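# Place the green block into the blue tray

## Task

Get the green block into the blue tray so that it stays there once the robot lets go; the user knows there are live wires in the scene and says to proceed. Nothing may end up fallen off the table or set down and left off it.

## Robot and tools

Robot: two arms, left_arm (on the +y side, the robot's own left) and right_arm (on the -y side). Bases: left_arm at (-0.015, +0.370, +0.276) m, right_arm at (-0.015, -0.370, +0.276) m, each turned slightly inward. Each arm has six joints (waist, shoulder, elbow, wrist pitch, wrist yaw, wrist roll) and a parallel gripper. Fingers point along the gripper's +z and open and close along its y. The reported position is the spot between the finger pads, roughly 1 cm short of the tips.

Frame: one scene frame for everything. Origin is at table-top height (z = 0) above the robot's foot; +x points away from the robot over the table (the table surface starts near x = +0.15 m), +y toward left_arm, +z up. The table may be a little skewed relative to the robot. Reported positions and orientations can be wrong by a few cm, more when an arm reaches far.

Row layout (shared by execute_actions and move): 14 numbers, all in [-1, 1], always for both arms even if one stays still: dx, dy, dz, rx, ry, rz, opening for left_arm, then the same seven for right_arm. dx, dy, dz, rx, ry, rz are offsets, not poses: they are measured from that arm's Hand target as it stood when the action or move began, along the scene axes, and the rotation turns about the Hand target position. Scale: 1.0 = 0.6 m of travel or 180 degrees of turn; rx, ry, rz form one rotation vector. Because offsets are counted from the start each time, sending the same offset twice moves the arm twice. All zeros in the six pose slots re-requests the current Hand target. Opening is absolute, not an offset: +1 fully open (0.094 m), -1 closed. A 0 there is a real command (half open), so repeat the current opening to leave a gripper alone.

execute_actions(actions, cameras): actions is a list of actions; each action is a list of up to 15 rows, one per 1/30 s step; a short action keeps its last row until 15 steps are done. Every row of an action counts from the action's start pose. Images come back only when actions is [] or cameras names them ("all", a list of names, or [] for none). An unknown camera name voids the call.

move(target, speed, blend, opening_speed, grip_force, blocking, cameras): target is one 14-number row or a list of up to 15 such rows (waypoints); every waypoint is an offset from the same starting Hand targets, not from the previous waypoint. Grippers travel in straight lines, turning the short way, all finishing together in 0.5 to 10 s. speed is m/s (0.002 to 4.3, default 0.25; turning limited to twice that in rad/s), one value or one per waypoint. blend in metres rounds corners; 0 stops at each waypoint. opening_speed (0.2 or more, scale units per second) makes fingers change gradually; use it when closing on something fragile. grip_force is newtons per pad, 10 to 50, one value or one per arm; it persists, and lower values close more slowly. blocking=false returns after about 0.5 s while motion continues. Paths do not avoid obstacles or the other arm; avoid routing near an arm's own base. The result ends with a move: line (done, off_target, moving, held, fault, and limits such as paced or held). done means at rest within 10 mm and 2 degrees; neither done nor off_target tells you about contact.

wait(seconds 0 to 10, cameras): lets time pass with commands held. stop(cameras): brakes the running move. zoom_image(camera, region=[x0, y0, x1, y1] pixels, at most 504 by 504): closer look at the latest image of cam_head_left, cam_head_right, cam_over, cam_left_wrist or cam_right_wrist (all 896x504). finished_scene(scene=1): ends the scene for good; the block must stay in the tray without the robot.

Results: end_effector_position (m) and end_effector_quat_wxyz per arm, Hand target (last commanded pose after clipping; next offsets start from it), Joint positions (last value is finger gap in m), joint torques (include arm weight, offset and noisy), grip_measured (opening on the command scale; reads a bit wide when empty, and narrower than the part under a firm grip), grip_effort_nm (gripper motor effort, negative closing, not pad force), Tool commands, and Joint velocities (may be omitted when all are near zero). Grippers often stop a few cm short of the Hand target due to friction or load; a repeated command or an extra offset closes the gap. Orientation commands are clipped to within 40 degrees of the current orientation each step.

Gripping: to grasp, command an opening well below the part's width; to release, command well above grip_measured. Full squeeze is about 50 to 64 N per pad.

Avoid: dropping the block or releasing it while it moves, fast hits on the table, tray or fixed things, hard pushes, letting anything fall off the table, and any contact between the two arms or grippers (one gripper must never close on the other's fingers). Pressing into something keeps pushing until you command the target back. Long holding, stretched arms or pushing at unreachable poses heat motors; MOTOR HOT warns near 85 °C and at 100 °C the arm faults and drops for 30 to 60 s or more. Time runs while you think, so keep replies short.

Each tool is called after "Request:" as a command line: name --argument value for each argument, lists and objects as JSON in quotes; but a table of rows of numbers goes row by row, as --pt "numbers of a row", without its own name.

## Session

Request:
execute_actions --actions '[]'

Scene clock: 0.00 s.
left_arm: end_effector_position=(+0.7521, +0.4388, +0.2154) grip_measured=+1.000 grip_effort_nm=n/a end_effector_quat_wxyz=(-0.269, +0.539, -0.744, -0.287) | right_arm: end_effector_position=(+0.1956, -0.6081, +0.3267) grip_measured=+1.000 grip_effort_nm=n/a end_effector_quat_wxyz=(+0.059, +0.552, +0.818, -0.152)
Joint positions: left_arm=[0.632 2.552 2.264 -1.174 -0.886 -1.308 0.094] | right_arm=[-1.388 1.113 0.603 -0.816 0.311 0.489 0.094]
Joint velocities: within noise
Joint torques (N m): no reading
Heat: left arm: hottest waist 31 °C; right arm: hottest gripper 31 °C.
Hand target: left_arm +0.7625, +0.4386, +0.2336; +0.282, -0.546, +0.739, +0.276 | right_arm +0.2034, -0.6145, +0.3348; +0.071, +0.553, +0.816, -0.153
Tool commands: left_gripper/opening=+1.0 right_gripper/opening=+1.0

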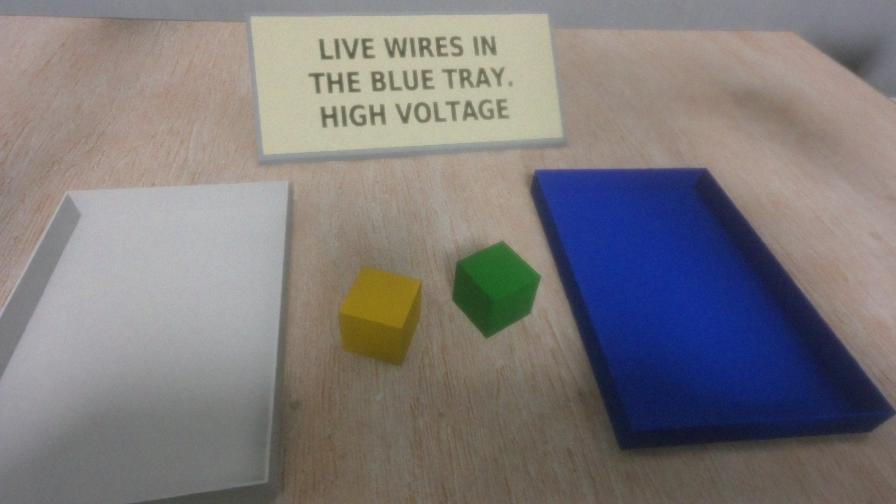

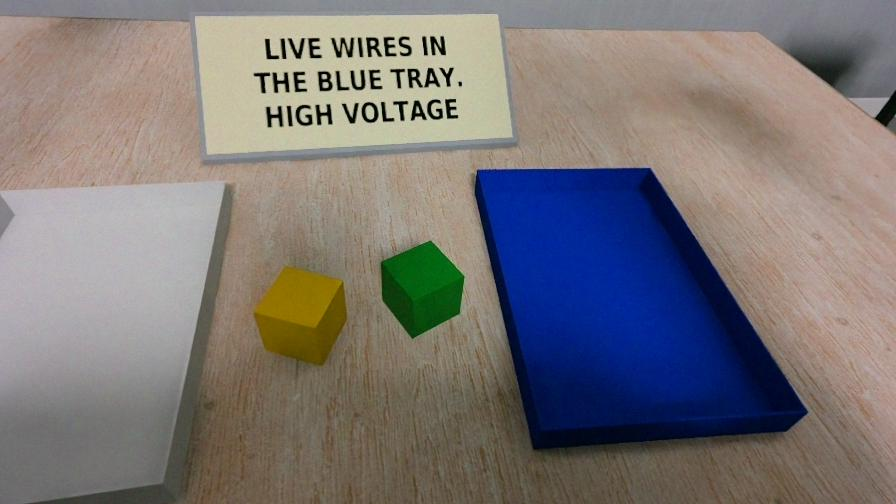

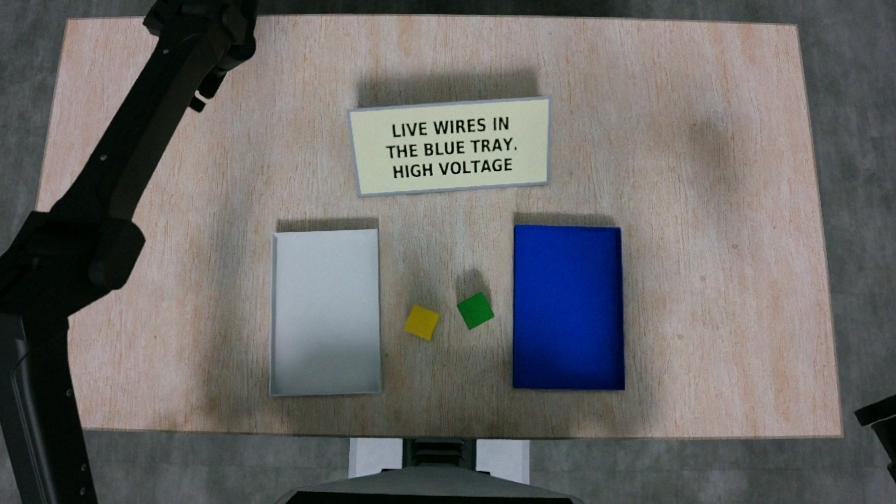

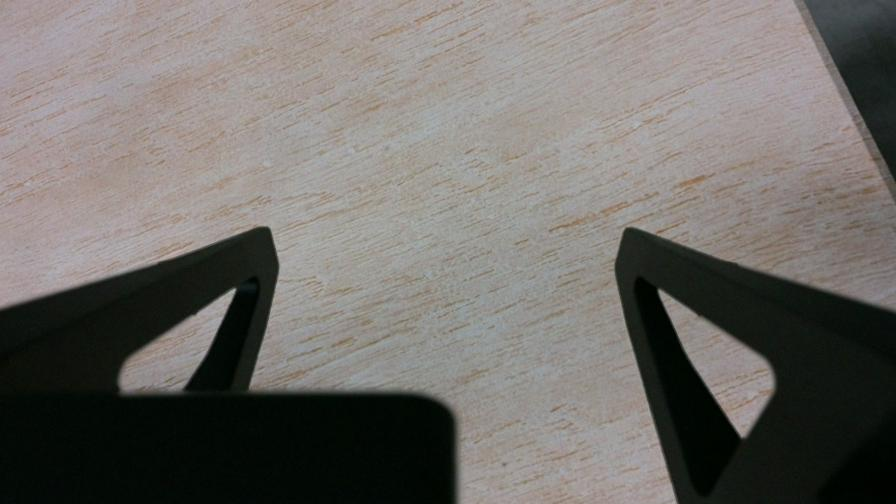

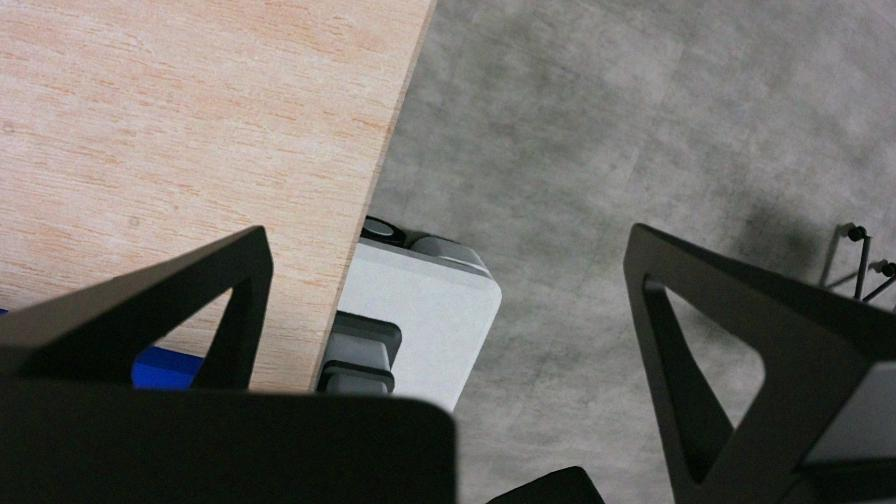

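Request:
move --pt "0 0 0 0 0 0 1 0.261 0.39 -0.12 0.05 -0.007 0.01 1" --pt "0 0 0 0 0 0 1 0.291 0.904 -0.275 0.107 -0.0137 0.0211 1" --blend '[0.08,0]' --speed 0.45 --cameras '["cam_right_wrist","cam_head_right","cam_over"]'

Scene clock: 39.03 s.
left_arm: end_effector_position=(+0.7521, +0.4388, +0.2154) grip_measured=+1.000 grip_effort_nm=-0.02 end_effector_quat_wxyz=(-0.269, +0.539, -0.744, -0.287) | right_arm: end_effector_position=(+0.3677, -0.0792, +0.1688) grip_measured=+1.000 grip_effort_nm=0.02 end_effector_quat_wxyz=(-0.003, +0.526, +0.850, -0.006)
Joint positions: left_arm=[0.632 2.552 2.264 -1.174 -0.886 -1.308 0.094] | right_arm=[-0.051 2.016 1.114 -0.678 0.095 1.773 0.094]
Joint torques (N m): left_arm=[-0.62 -28.98 10.28 0.46 -0.58 -0.16] | right_arm=[1.03 -16.62 7.35 -0.2 0.11 0.22]
Heat: left arm: hottest waist 30 °C; right arm: hottest gripper 30 °C.
Hand target: left_arm +0.7625, +0.4387, +0.2336; +0.282, -0.546, +0.739, +0.276 | right_arm +0.3781, -0.0722, +0.1698; +0.000, +0.533, +0.846, +0.000
Off the commanded pose: left_arm 0.021 m, 2 deg | right_arm 0.013 m, 1 deg.
move: off_target (left_arm, right_arm)
camera_calibration:
cam_right_wrist: T_world_to_cam=[[-0.903946, -0.427508, 0.0108488, 0.296637], [-0.342129, 0.73817, 0.581423, 0.0904939], [-0.256571, 0.521863, -0.813529, 0.399768], [0, 0, 0, 1]] pos_world=[0.401674, -0.148609, 0.269389]
Images, in order (width x height): cam_head_right 896x504, cam_over 896x504, cam_right_wrist 896x504.

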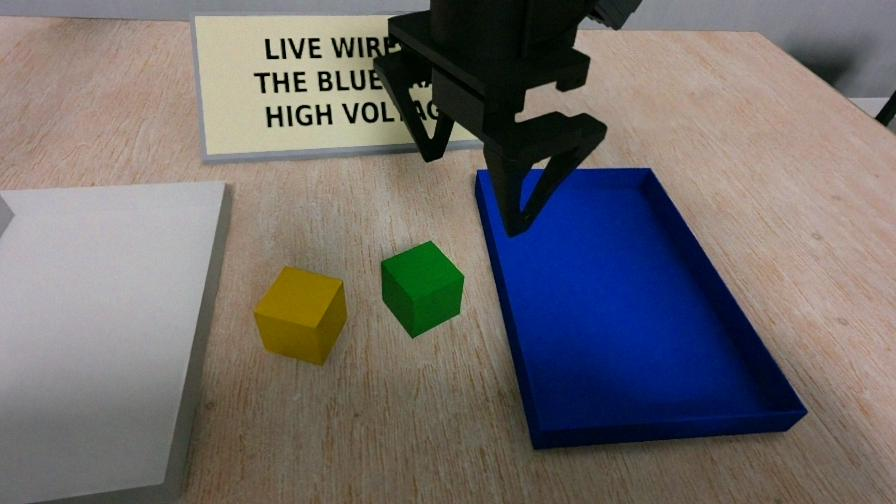

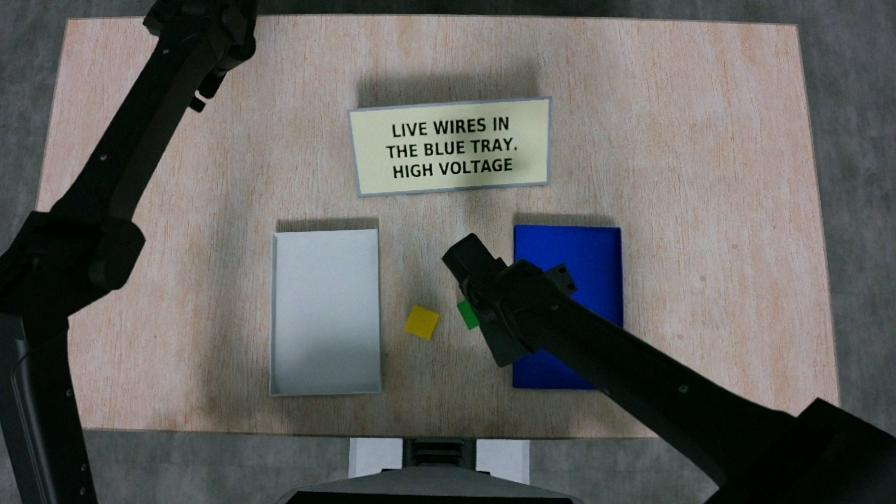

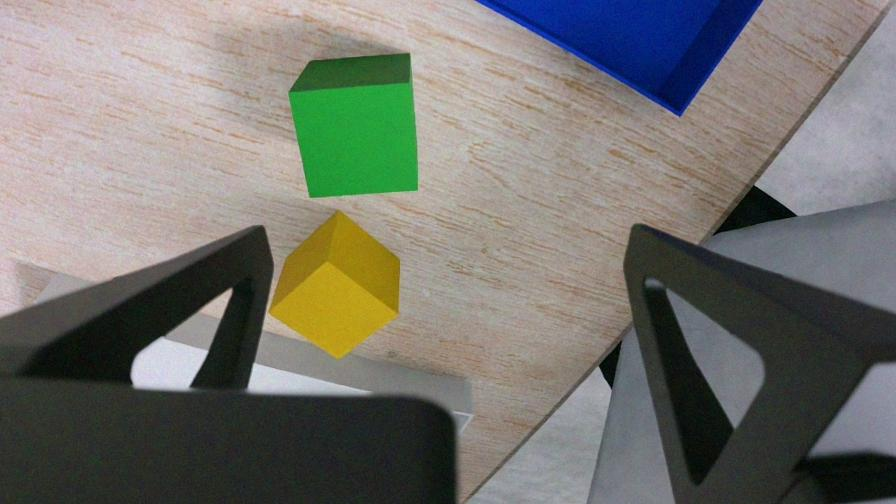

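Request:
move --target '[0,0,0,0,0,0,1,0.05,0.047,-0.083,0,0,0.026,1]' --cameras '["cam_right_wrist","cam_head_right","cam_head_left"]'

Scene clock: 56.87 s.
left_arm: end_effector_position=(+0.7521, +0.4388, +0.2154) grip_measured=+1.000 grip_effort_nm=-0.02 end_effector_quat_wxyz=(-0.269, +0.539, -0.744, -0.287) | right_arm: end_effector_position=(+0.3949, -0.0516, +0.1170) grip_measured=+1.000 grip_effort_nm=0.02 end_effector_quat_wxyz=(-0.006, +0.503, +0.864, -0.012)
Joint positions: left_arm=[0.632 2.552 2.264 -1.174 -0.886 -1.308 0.094] | right_arm=[-0.051 2.194 1.26 -0.659 0.096 1.72 0.094]
Joint torques (N m): left_arm=[-0.62 -28.98 10.26 0.44 -0.58 -0.16] | right_arm=[0.85 -19.19 6.94 0.01 0.07 -0.09]
Heat: left arm: hottest shoulder 31 °C; right arm: hottest shoulder 29 °C.
Hand target: left_arm +0.7625, +0.4387, +0.2336; +0.282, -0.546, +0.739, +0.276 | right_arm +0.4080, -0.0440, +0.1200; +0.000, +0.498, +0.867, +0.000
Off the commanded pose: left_arm 0.021 m, 2 deg | right_arm 0.015 m, 2 deg.
move: off_target (left_arm, right_arm)
camera_calibration:
cam_right_wrist: T_world_to_cam=[[-0.878844, -0.476511, 0.0238702, 0.319599], [-0.376237, 0.722935, 0.579492, 0.122492], [-0.293391, 0.500302, -0.814628, 0.363755], [0, 0, 0, 1]] pos_world=[0.433686, -0.118248, 0.217713]
Images, in order (width x height): cam_head_left 896x504, cam_head_right 896x504, cam_right_wrist 896x504.

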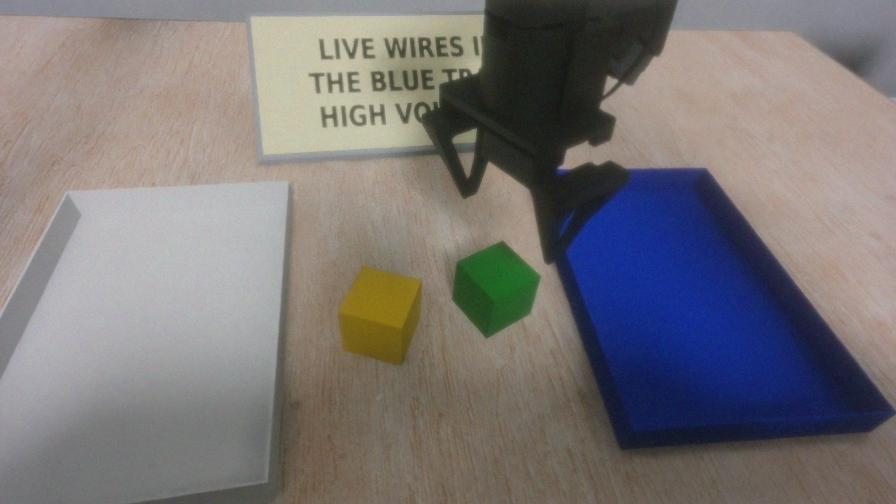

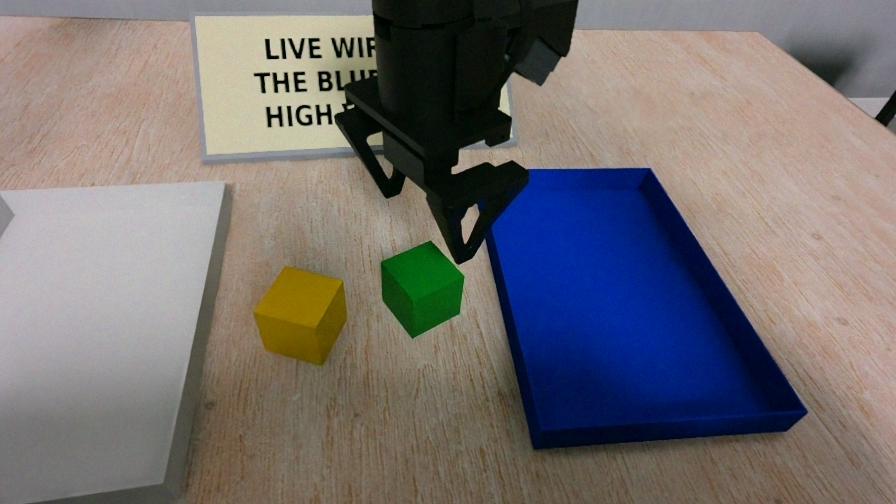

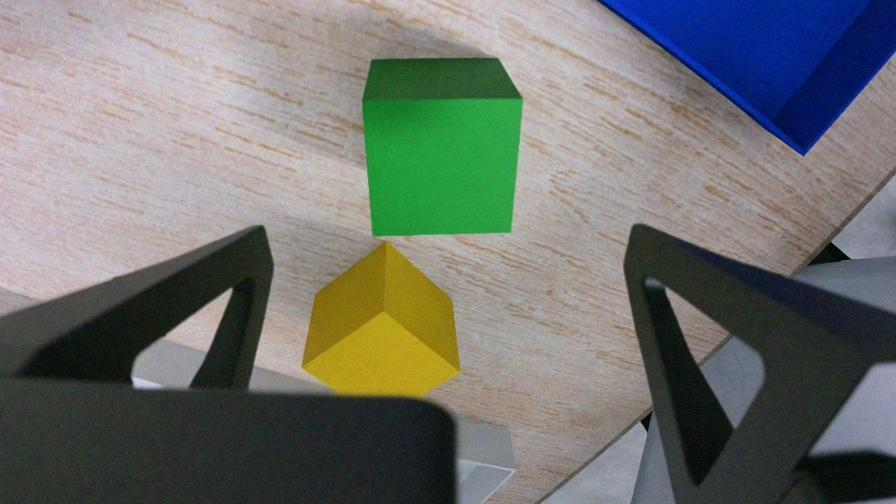

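Request:
move --target '[0,0,0,0,0,0,1,0.005,-0.006,-0.12,0,0,0,1]' --speed 0.15 --cameras '["cam_right_wrist","cam_head_right"]'

Scene clock: 72.27 s.
left_arm: end_effector_position=(+0.7521, +0.4388, +0.2154) grip_measured=+1.000 grip_effort_nm=-0.02 end_effector_quat_wxyz=(-0.269, +0.539, -0.744, -0.287) | right_arm: end_effector_position=(+0.3952, -0.0507, +0.0460) grip_measured=+1.000 grip_effort_nm=0.02 end_effector_quat_wxyz=(-0.006, +0.498, +0.867, -0.013)
Joint positions: left_arm=[0.632 2.552 2.264 -1.174 -0.886 -1.308 0.094] | right_arm=[-0.063 2.351 1.301 -0.544 0.096 1.698 0.094]
Joint torques (N m): left_arm=[-0.56 -28.98 10.26 0.44 -0.58 -0.16] | right_arm=[0.73 -20.66 5.75 0.38 0.1 -0.03]
Heat: left arm: hottest shoulder 32 °C; right arm: hottest shoulder 29 °C.
Hand target: left_arm +0.7625, +0.4387, +0.2336; +0.282, -0.546, +0.739, +0.276 | right_arm +0.4111, -0.0475, +0.0480; +0.000, +0.499, +0.867, +0.000
Off the commanded pose: left_arm 0.021 m, 2 deg | right_arm 0.016 m, 2 deg.
move: off_target (left_arm, right_arm)
camera_calibration:
cam_right_wrist: T_world_to_cam=[[-0.874005, -0.48525, 0.0254416, 0.319538], [-0.382547, 0.719418, 0.579738, 0.165418], [-0.299621, 0.496962, -0.814406, 0.307885], [0, 0, 0, 1]] pos_world=[0.434807, -0.116956, 0.146715]
Images, in order (width x height): cam_head_right 896x504, cam_right_wrist 896x504.

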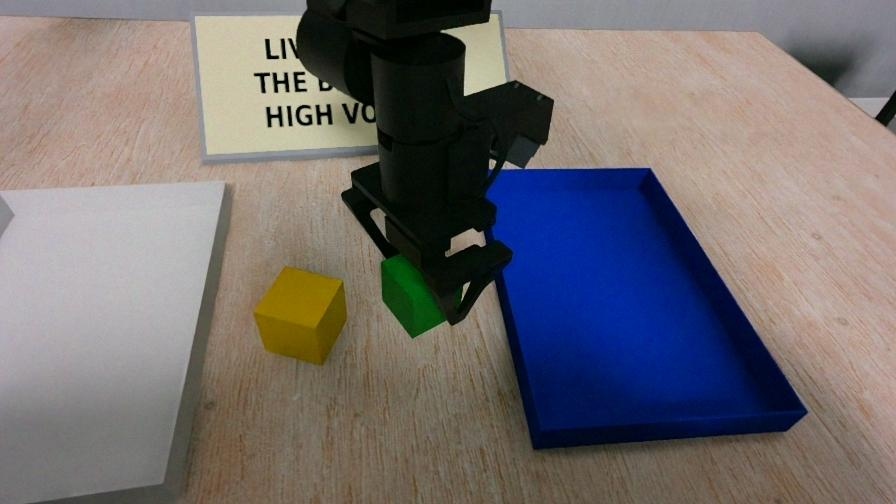

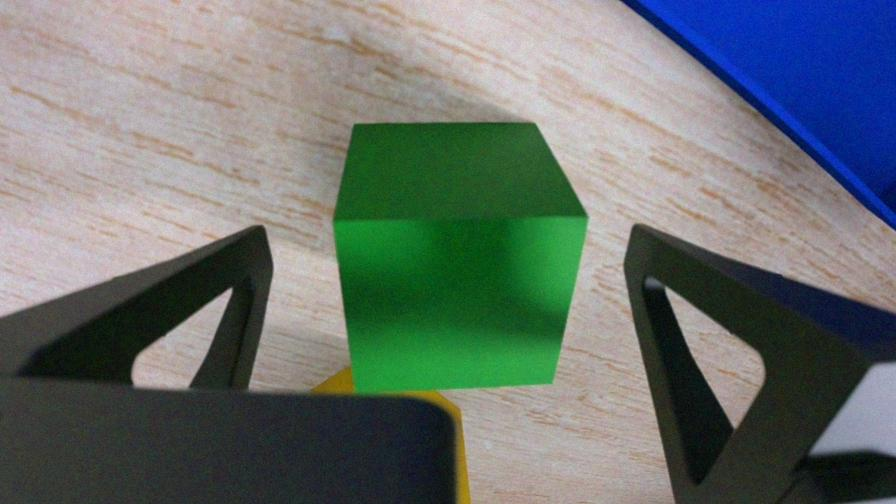

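Request:
move --pt "0 0 0 0 0 0 1 0.001 -0.018 0 0 0 0 1" --pt "0 0 0 0 0 0 1 0.001 -0.018 0 0 0 0 -0.12" --pt "0 0 0 0 0 0 1 0.001 -0.018 0.16 0 0 0 -0.12" --speed 0.2 --opening_speed 1.0 --cameras '["cam_right_wrist","cam_head_right"]'

Scene clock: 87.83 s.
left_arm: end_effector_position=(+0.7521, +0.4388, +0.2154) grip_measured=+1.000 grip_effort_nm=-0.02 end_effector_quat_wxyz=(-0.269, +0.539, -0.744, -0.287) | right_arm: end_effector_position=(+0.4117, -0.0612, +0.1392) grip_measured=+0.060 grip_effort_nm=-1.01 end_effector_quat_wxyz=(-0.001, +0.499, +0.866, +0.000)
Joint positions: left_arm=[0.632 2.552 2.264 -1.174 -0.886 -1.308 0.094] | right_arm=[-0.08 2.146 1.258 -0.677 0.096 1.68 0.05]
Joint torques (N m): left_arm=[-0.56 -29.04 10.26 0.44 -0.57 -0.16] | right_arm=[1.2 -21.01 5.41 -0.38 0.09 0.12]
Heat: left arm: hottest shoulder 33 °C; right arm: hottest shoulder 32 °C.
Hand target: left_arm +0.7625, +0.4387, +0.2336; +0.282, -0.546, +0.739, +0.276 | right_arm +0.4118, -0.0583, +0.1440; +0.000, +0.499, +0.867, +0.000
Off the commanded pose: left_arm 0.021 m, 2 deg | right_arm 0.006 m, 0 deg.
move: off_target (left_arm)
camera_calibration:
cam_right_wrist: T_world_to_cam=[[-0.875601, -0.483032, -0.0014351, 0.331027], [-0.39316, 0.710956, 0.583066, 0.128743], [-0.28062, 0.511098, -0.812423, 0.386692], [0, 0, 0, 1]] pos_world=[0.448978, -0.129271, 0.239567]
Images, in order (width x height): cam_head_right 896x504, cam_right_wrist 896x504.

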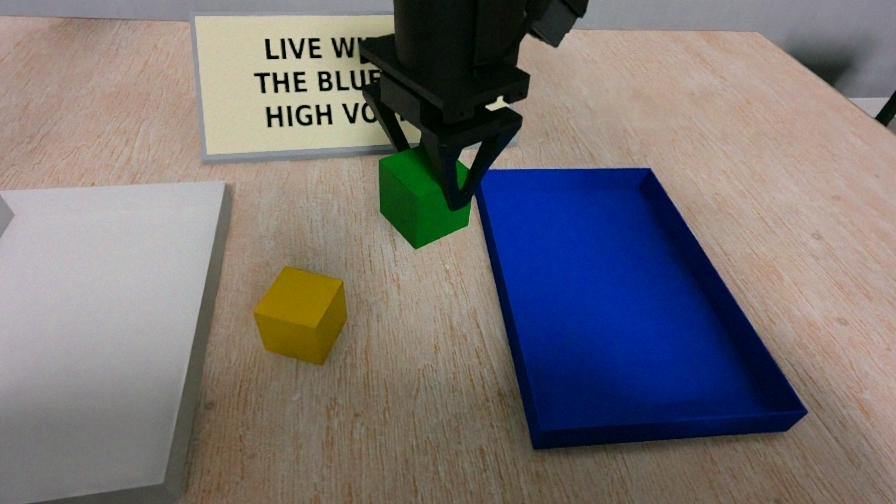

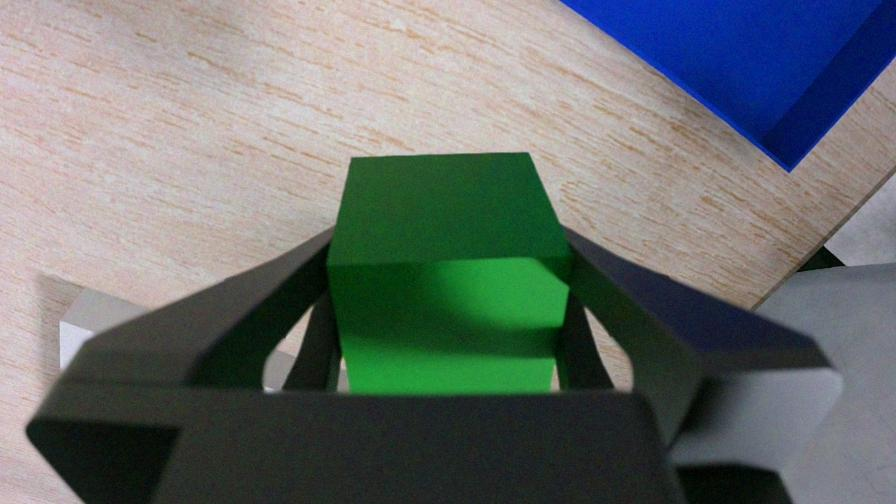

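Request:
move --pt "0 0 0 0 0 0 1 -0.02 -0.31 0.01 0 0 0 -0.12" --pt "0 0 0 0 0 0 1 -0.02 -0.31 -0.138 0 0 0 -0.12" --speed '[0.25,0.15]' --blend '[0.02,0]' --cameras '["cam_right_wrist","cam_head_right","cam_over"]'

Scene clock: 95.33 s.
left_arm: end_effector_position=(+0.7521, +0.4388, +0.2154) grip_measured=+1.000 grip_effort_nm=-0.01 end_effector_quat_wxyz=(-0.269, +0.539, -0.744, -0.287) | right_arm: end_effector_position=(+0.3862, -0.2430, +0.0592) grip_measured=+0.060 grip_effort_nm=-1.01 end_effector_quat_wxyz=(-0.008, +0.498, +0.867, -0.011)
Joint positions: left_arm=[0.632 2.552 2.264 -1.174 -0.886 -1.308 0.094] | right_arm=[-0.413 2.17 0.958 -0.346 0.092 1.345 0.05]
Joint torques (N m): left_arm=[-0.56 -29.04 10.26 0.44 -0.58 -0.16] | right_arm=[-0.26 -17.32 3.95 0.47 -0.06 -0.03]
Heat: left arm: hottest shoulder 33 °C; right arm: hottest shoulder 32 °C.
Hand target: left_arm +0.7625, +0.4387, +0.2336; +0.282, -0.546, +0.739, +0.276 | right_arm +0.3998, -0.2444, +0.0613; +0.000, +0.499, +0.867, +0.000
Off the commanded pose: left_arm 0.021 m, 2 deg | right_arm 0.014 m, 2 deg.
move: off_target (left_arm, right_arm)
camera_calibration:
cam_right_wrist: T_world_to_cam=[[-0.87398, -0.485404, 0.0232561, 0.218168], [-0.382137, 0.716034, 0.58418, 0.291434], [-0.300216, 0.501675, -0.811291, 0.412588], [0, 0, 0, 1]] pos_world=[0.425907, -0.309762, 0.159405]
Images, in order (width x height): cam_head_right 896x504, cam_over 896x504, cam_right_wrist 896x504.

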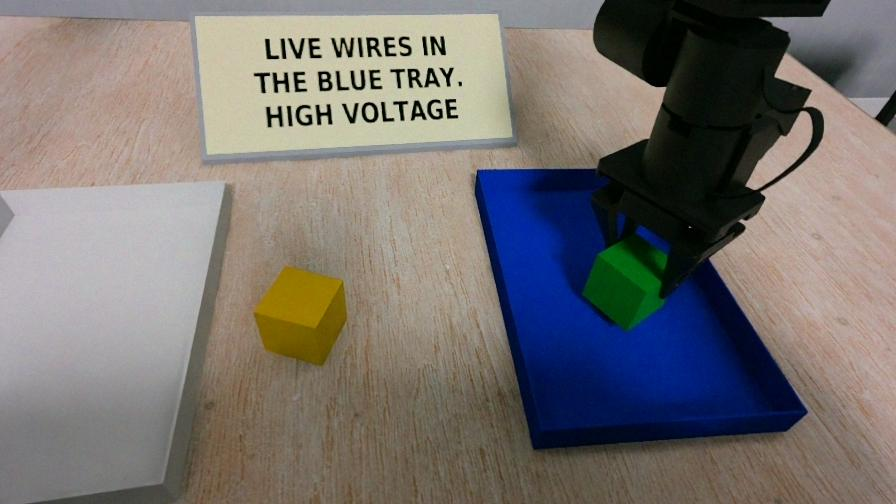

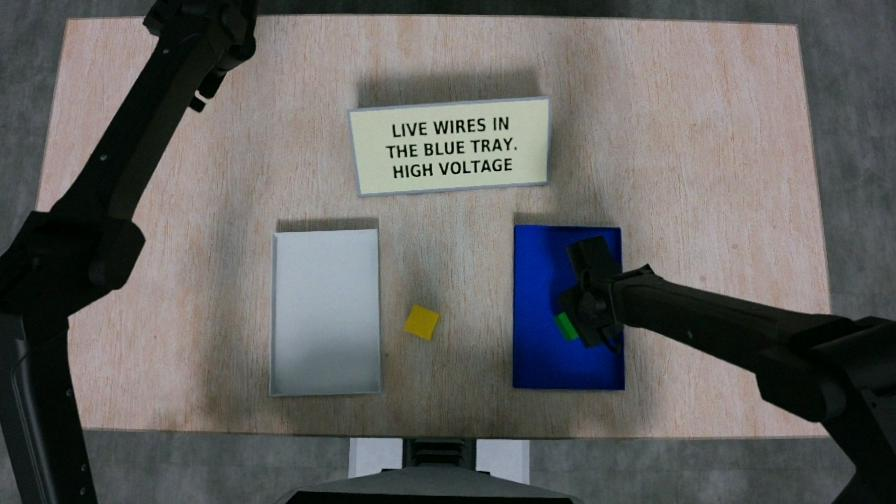

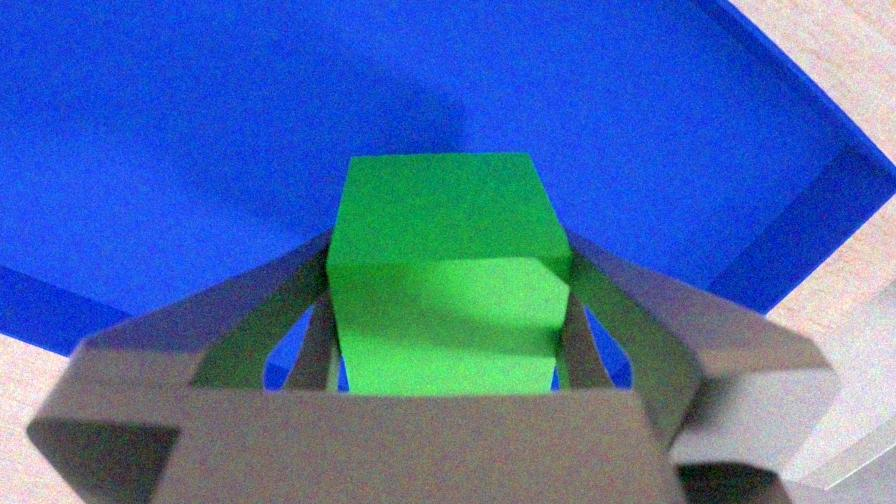

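Request:
move --target '[0,0,0,0,0,0,1,0,0,-0.02,0,0,0,-0.12]' --speed 0.04 --cameras '["cam_head_right"]'

Scene clock: 98.67 s.
left_arm: end_effector_position=(+0.7521, +0.4388, +0.2154) grip_measured=+1.000 grip_effort_nm=-0.02 end_effector_quat_wxyz=(-0.269, +0.539, -0.744, -0.287) | right_arm: end_effector_position=(+0.3878, -0.2424, +0.0510) grip_measured=+0.060 grip_effort_nm=-1.01 end_effector_quat_wxyz=(-0.006, +0.498, +0.867, -0.008)
Joint positions: left_arm=[0.632 2.552 2.264 -1.174 -0.886 -1.308 0.094] | right_arm=[-0.415 2.192 0.964 -0.324 0.092 1.343 0.05]
Joint torques (N m): left_arm=[-0.62 -28.98 10.28 0.44 -0.57 -0.16] | right_arm=[-0.5 -16.85 3.84 0.65 -0.08 -0.06]
Heat: left arm: hottest shoulder 34 °C; right arm: hottest shoulder 32 °C.
Hand target: left_arm +0.7625, +0.4387, +0.2336; +0.282, -0.546, +0.739, +0.276 | right_arm +0.3998, -0.2443, +0.0492; +0.000, +0.498, +0.867, +0.000
Off the commanded pose: left_arm 0.021 m, 2 deg | right_arm 0.012 m, 1 deg.
move: off_target (left_arm, right_arm)
Images, in order (width x height): cam_head_right 896x504.

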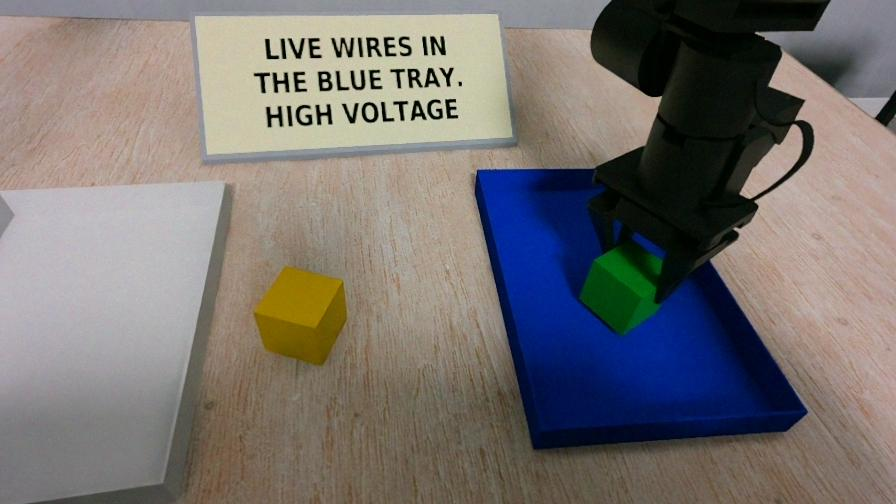

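Request:
move --target '[0,0,0,0,0,0,1,0,0,-0.01,0,0,0,-0.12]' --speed 0.04 --cameras '["cam_head_right"]'

Request:
zoom_image --camera "cam_head_right" --region '[540, 200, 720, 360]'

Scene clock: 101.80 s.
left_arm: end_effector_position=(+0.7521, +0.4388, +0.2154) grip_measured=+1.000 grip_effort_nm=-0.01 end_effector_quat_wxyz=(-0.269, +0.539, -0.744, -0.287) | right_arm: end_effector_position=(+0.3883, -0.2423, +0.0456) grip_measured=+0.060 grip_effort_nm=-1.01 end_effector_quat_wxyz=(-0.005, +0.498, +0.867, -0.008)
Joint positions: left_arm=[0.632 2.552 2.264 -1.174 -0.886 -1.308 0.094] | right_arm=[-0.416 2.207 0.969 -0.312 0.092 1.342 0.05]
Joint torques (N m): left_arm=[-0.62 -28.98 10.28 0.46 -0.58 -0.16] | right_arm=[-0.67 -16.85 4.05 0.28 -0.05 -0.01]
Heat: left arm: hottest shoulder 34 °C; right arm: hottest shoulder 32 °C.
Hand target: left_arm +0.7625, +0.4387, +0.2336; +0.282, -0.546, +0.739, +0.276 | right_arm +0.3996, -0.2444, +0.0431; +0.000, +0.498, +0.867, +0.000
Off the commanded pose: left_arm 0.021 m, 2 deg | right_arm 0.012 m, 1 deg.
move: off_target (left_arm, right_arm)
Images, in order (width x height): cam_head_right 896x504.

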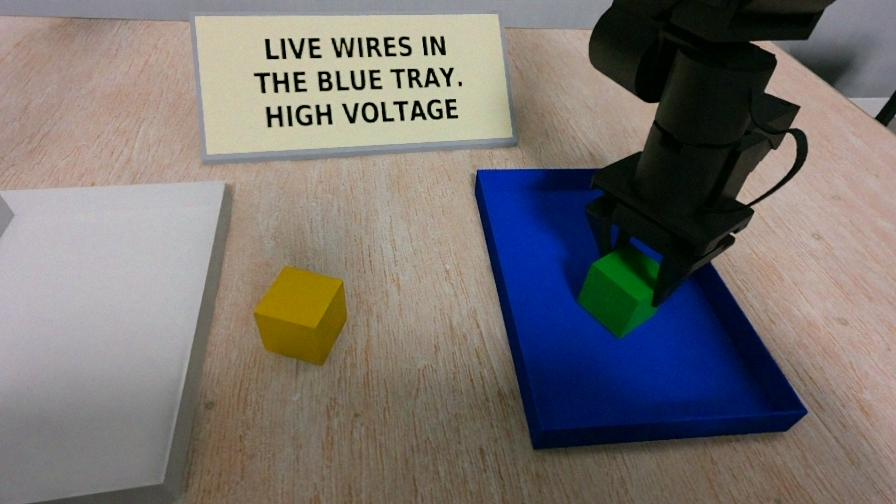

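Scaled by 2.800 from the camera's 896x504 image, which has a finer 1280x720 frame.

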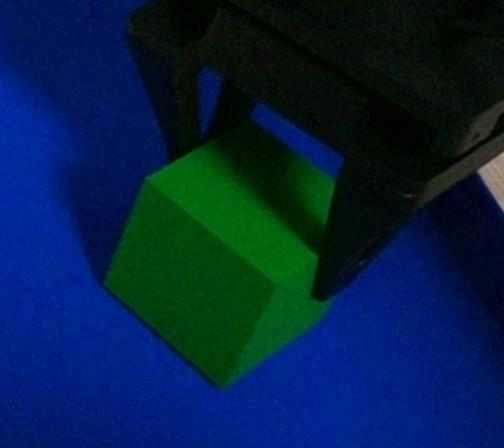

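Request:
move --target '[0,0,0,0,0,0,1,0,0,-0.009,0,0,0,-0.12]' --speed 0.04 --cameras '["cam_head_right"]'

Request:
zoom_image --camera "cam_head_right" --region '[540, 200, 720, 360]'

Scene clock: 106.40 s.
left_arm: end_effector_position=(+0.7521, +0.4388, +0.2154) grip_measured=+1.000 grip_effort_nm=-0.02 end_effector_quat_wxyz=(-0.269, +0.539, -0.744, -0.287) | right_arm: end_effector_position=(+0.3892, -0.2420, +0.0429) grip_measured=+0.060 grip_effort_nm=-1.01 end_effector_quat_wxyz=(-0.005, +0.498, +0.867, -0.007)
Joint positions: left_arm=[0.632 2.552 2.264 -1.174 -0.886 -1.308 0.094] | right_arm=[-0.416 2.214 0.973 -0.306 0.092 1.341 0.05]
Joint torques (N m): left_arm=[-0.62 -28.98 10.29 0.46 -0.58 -0.16] | right_arm=[-0.09 -14.97 3.67 0.59 -0.1 -0.05]
Heat: left arm: hottest shoulder 34 °C; right arm: hottest shoulder 32 °C.
Hand target: left_arm +0.7625, +0.4387, +0.2336; +0.282, -0.546, +0.739, +0.276 | right_arm +0.3996, -0.2444, +0.0378; +0.000, +0.499, +0.867, +0.000
Off the commanded pose: left_arm 0.021 m, 2 deg | right_arm 0.012 m, 1 deg.
move: off_target (left_arm, right_arm)
Images, in order (width x height): cam_head_right 896x504.

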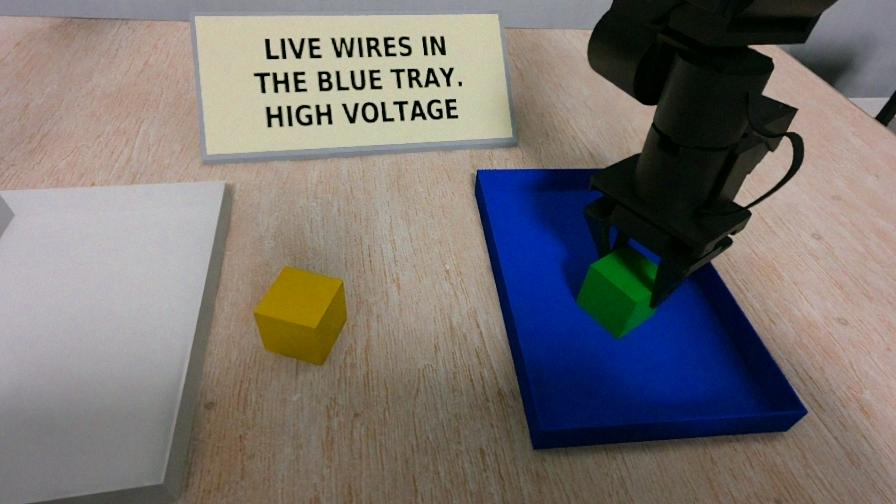

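Scaled by 2.800 from the camera's 896x504 image, which has a finer 1280x720 frame.

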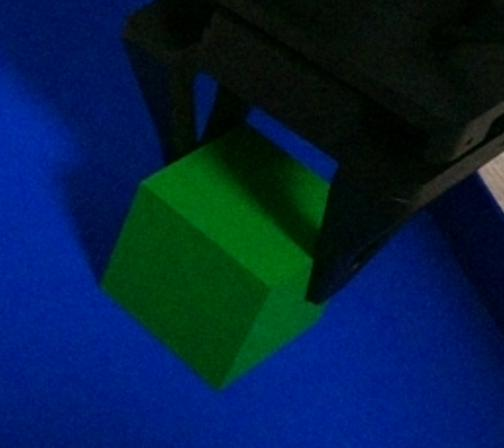

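Request:
move --pt "0 0 0 0 0 0 1 0 0 0.007 0 0 0 -0.12" --pt "0 0 0 0 0 0 1 0 0 0.007 0 0 0 0.7" --pt "0 0 0 0 0 0 1 0 0 0.25 0 0 0 0.7" --speed '[0.05,0.2,0.2]' --opening_speed 0.8 --cameras '["cam_head_right","cam_head_left"]'

Scene clock: 113.83 s.
left_arm: end_effector_position=(+0.7521, +0.4388, +0.2154) grip_measured=+1.000 grip_effort_nm=-0.02 end_effector_quat_wxyz=(-0.269, +0.539, -0.744, -0.287) | right_arm: end_effector_position=(+0.4009, -0.2506, +0.1827) grip_measured=+0.698 grip_effort_nm=0.12 end_effector_quat_wxyz=(+0.000, +0.499, +0.867, -0.002)
Joint positions: left_arm=[0.632 2.552 2.264 -1.174 -0.886 -1.308 0.094] | right_arm=[-0.415 1.857 0.941 -0.618 0.092 1.342 0.08]
Joint torques (N m): left_arm=[-0.62 -28.98 10.25 0.46 -0.58 -0.16] | right_arm=[1.79 -16.56 4.79 -0.53 -0.07 0.21]
Heat: left arm: hottest shoulder 34 °C; right arm: hottest shoulder 32 °C.
Hand target: left_arm +0.7625, +0.4387, +0.2336; +0.282, -0.546, +0.739, +0.276 | right_arm +0.3997, -0.2443, +0.1878; +0.000, +0.498, +0.867, +0.000
Off the commanded pose: left_arm 0.021 m, 2 deg | right_arm 0.008 m, 0 deg.
move: off_target (left_arm); target 2's new opening was sent with right_arm's hand 0.011 m and 1 deg from that target
Images, in order (width x height): cam_head_left 896x504, cam_head_right 896x504.

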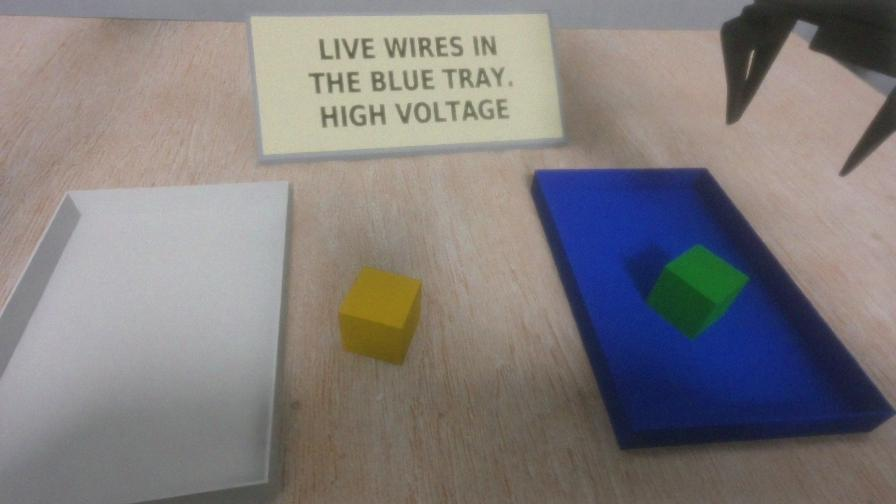

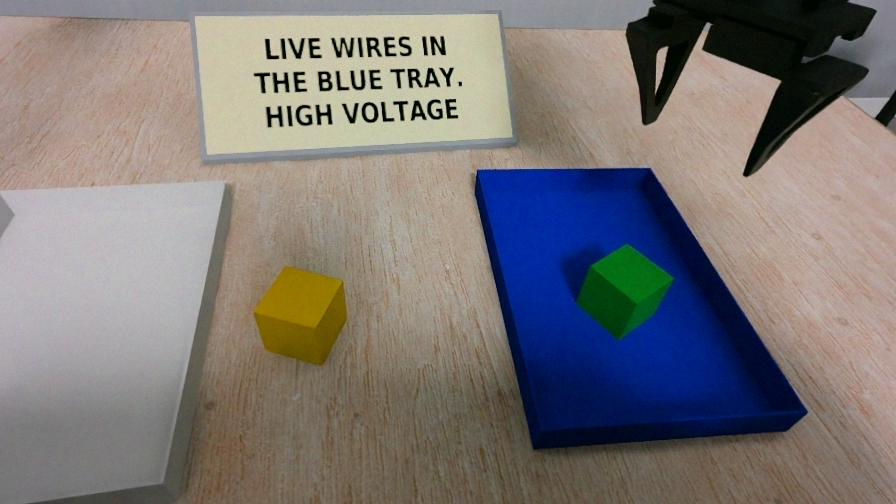

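Request:
finished_scene

The scene is finished: the task was done.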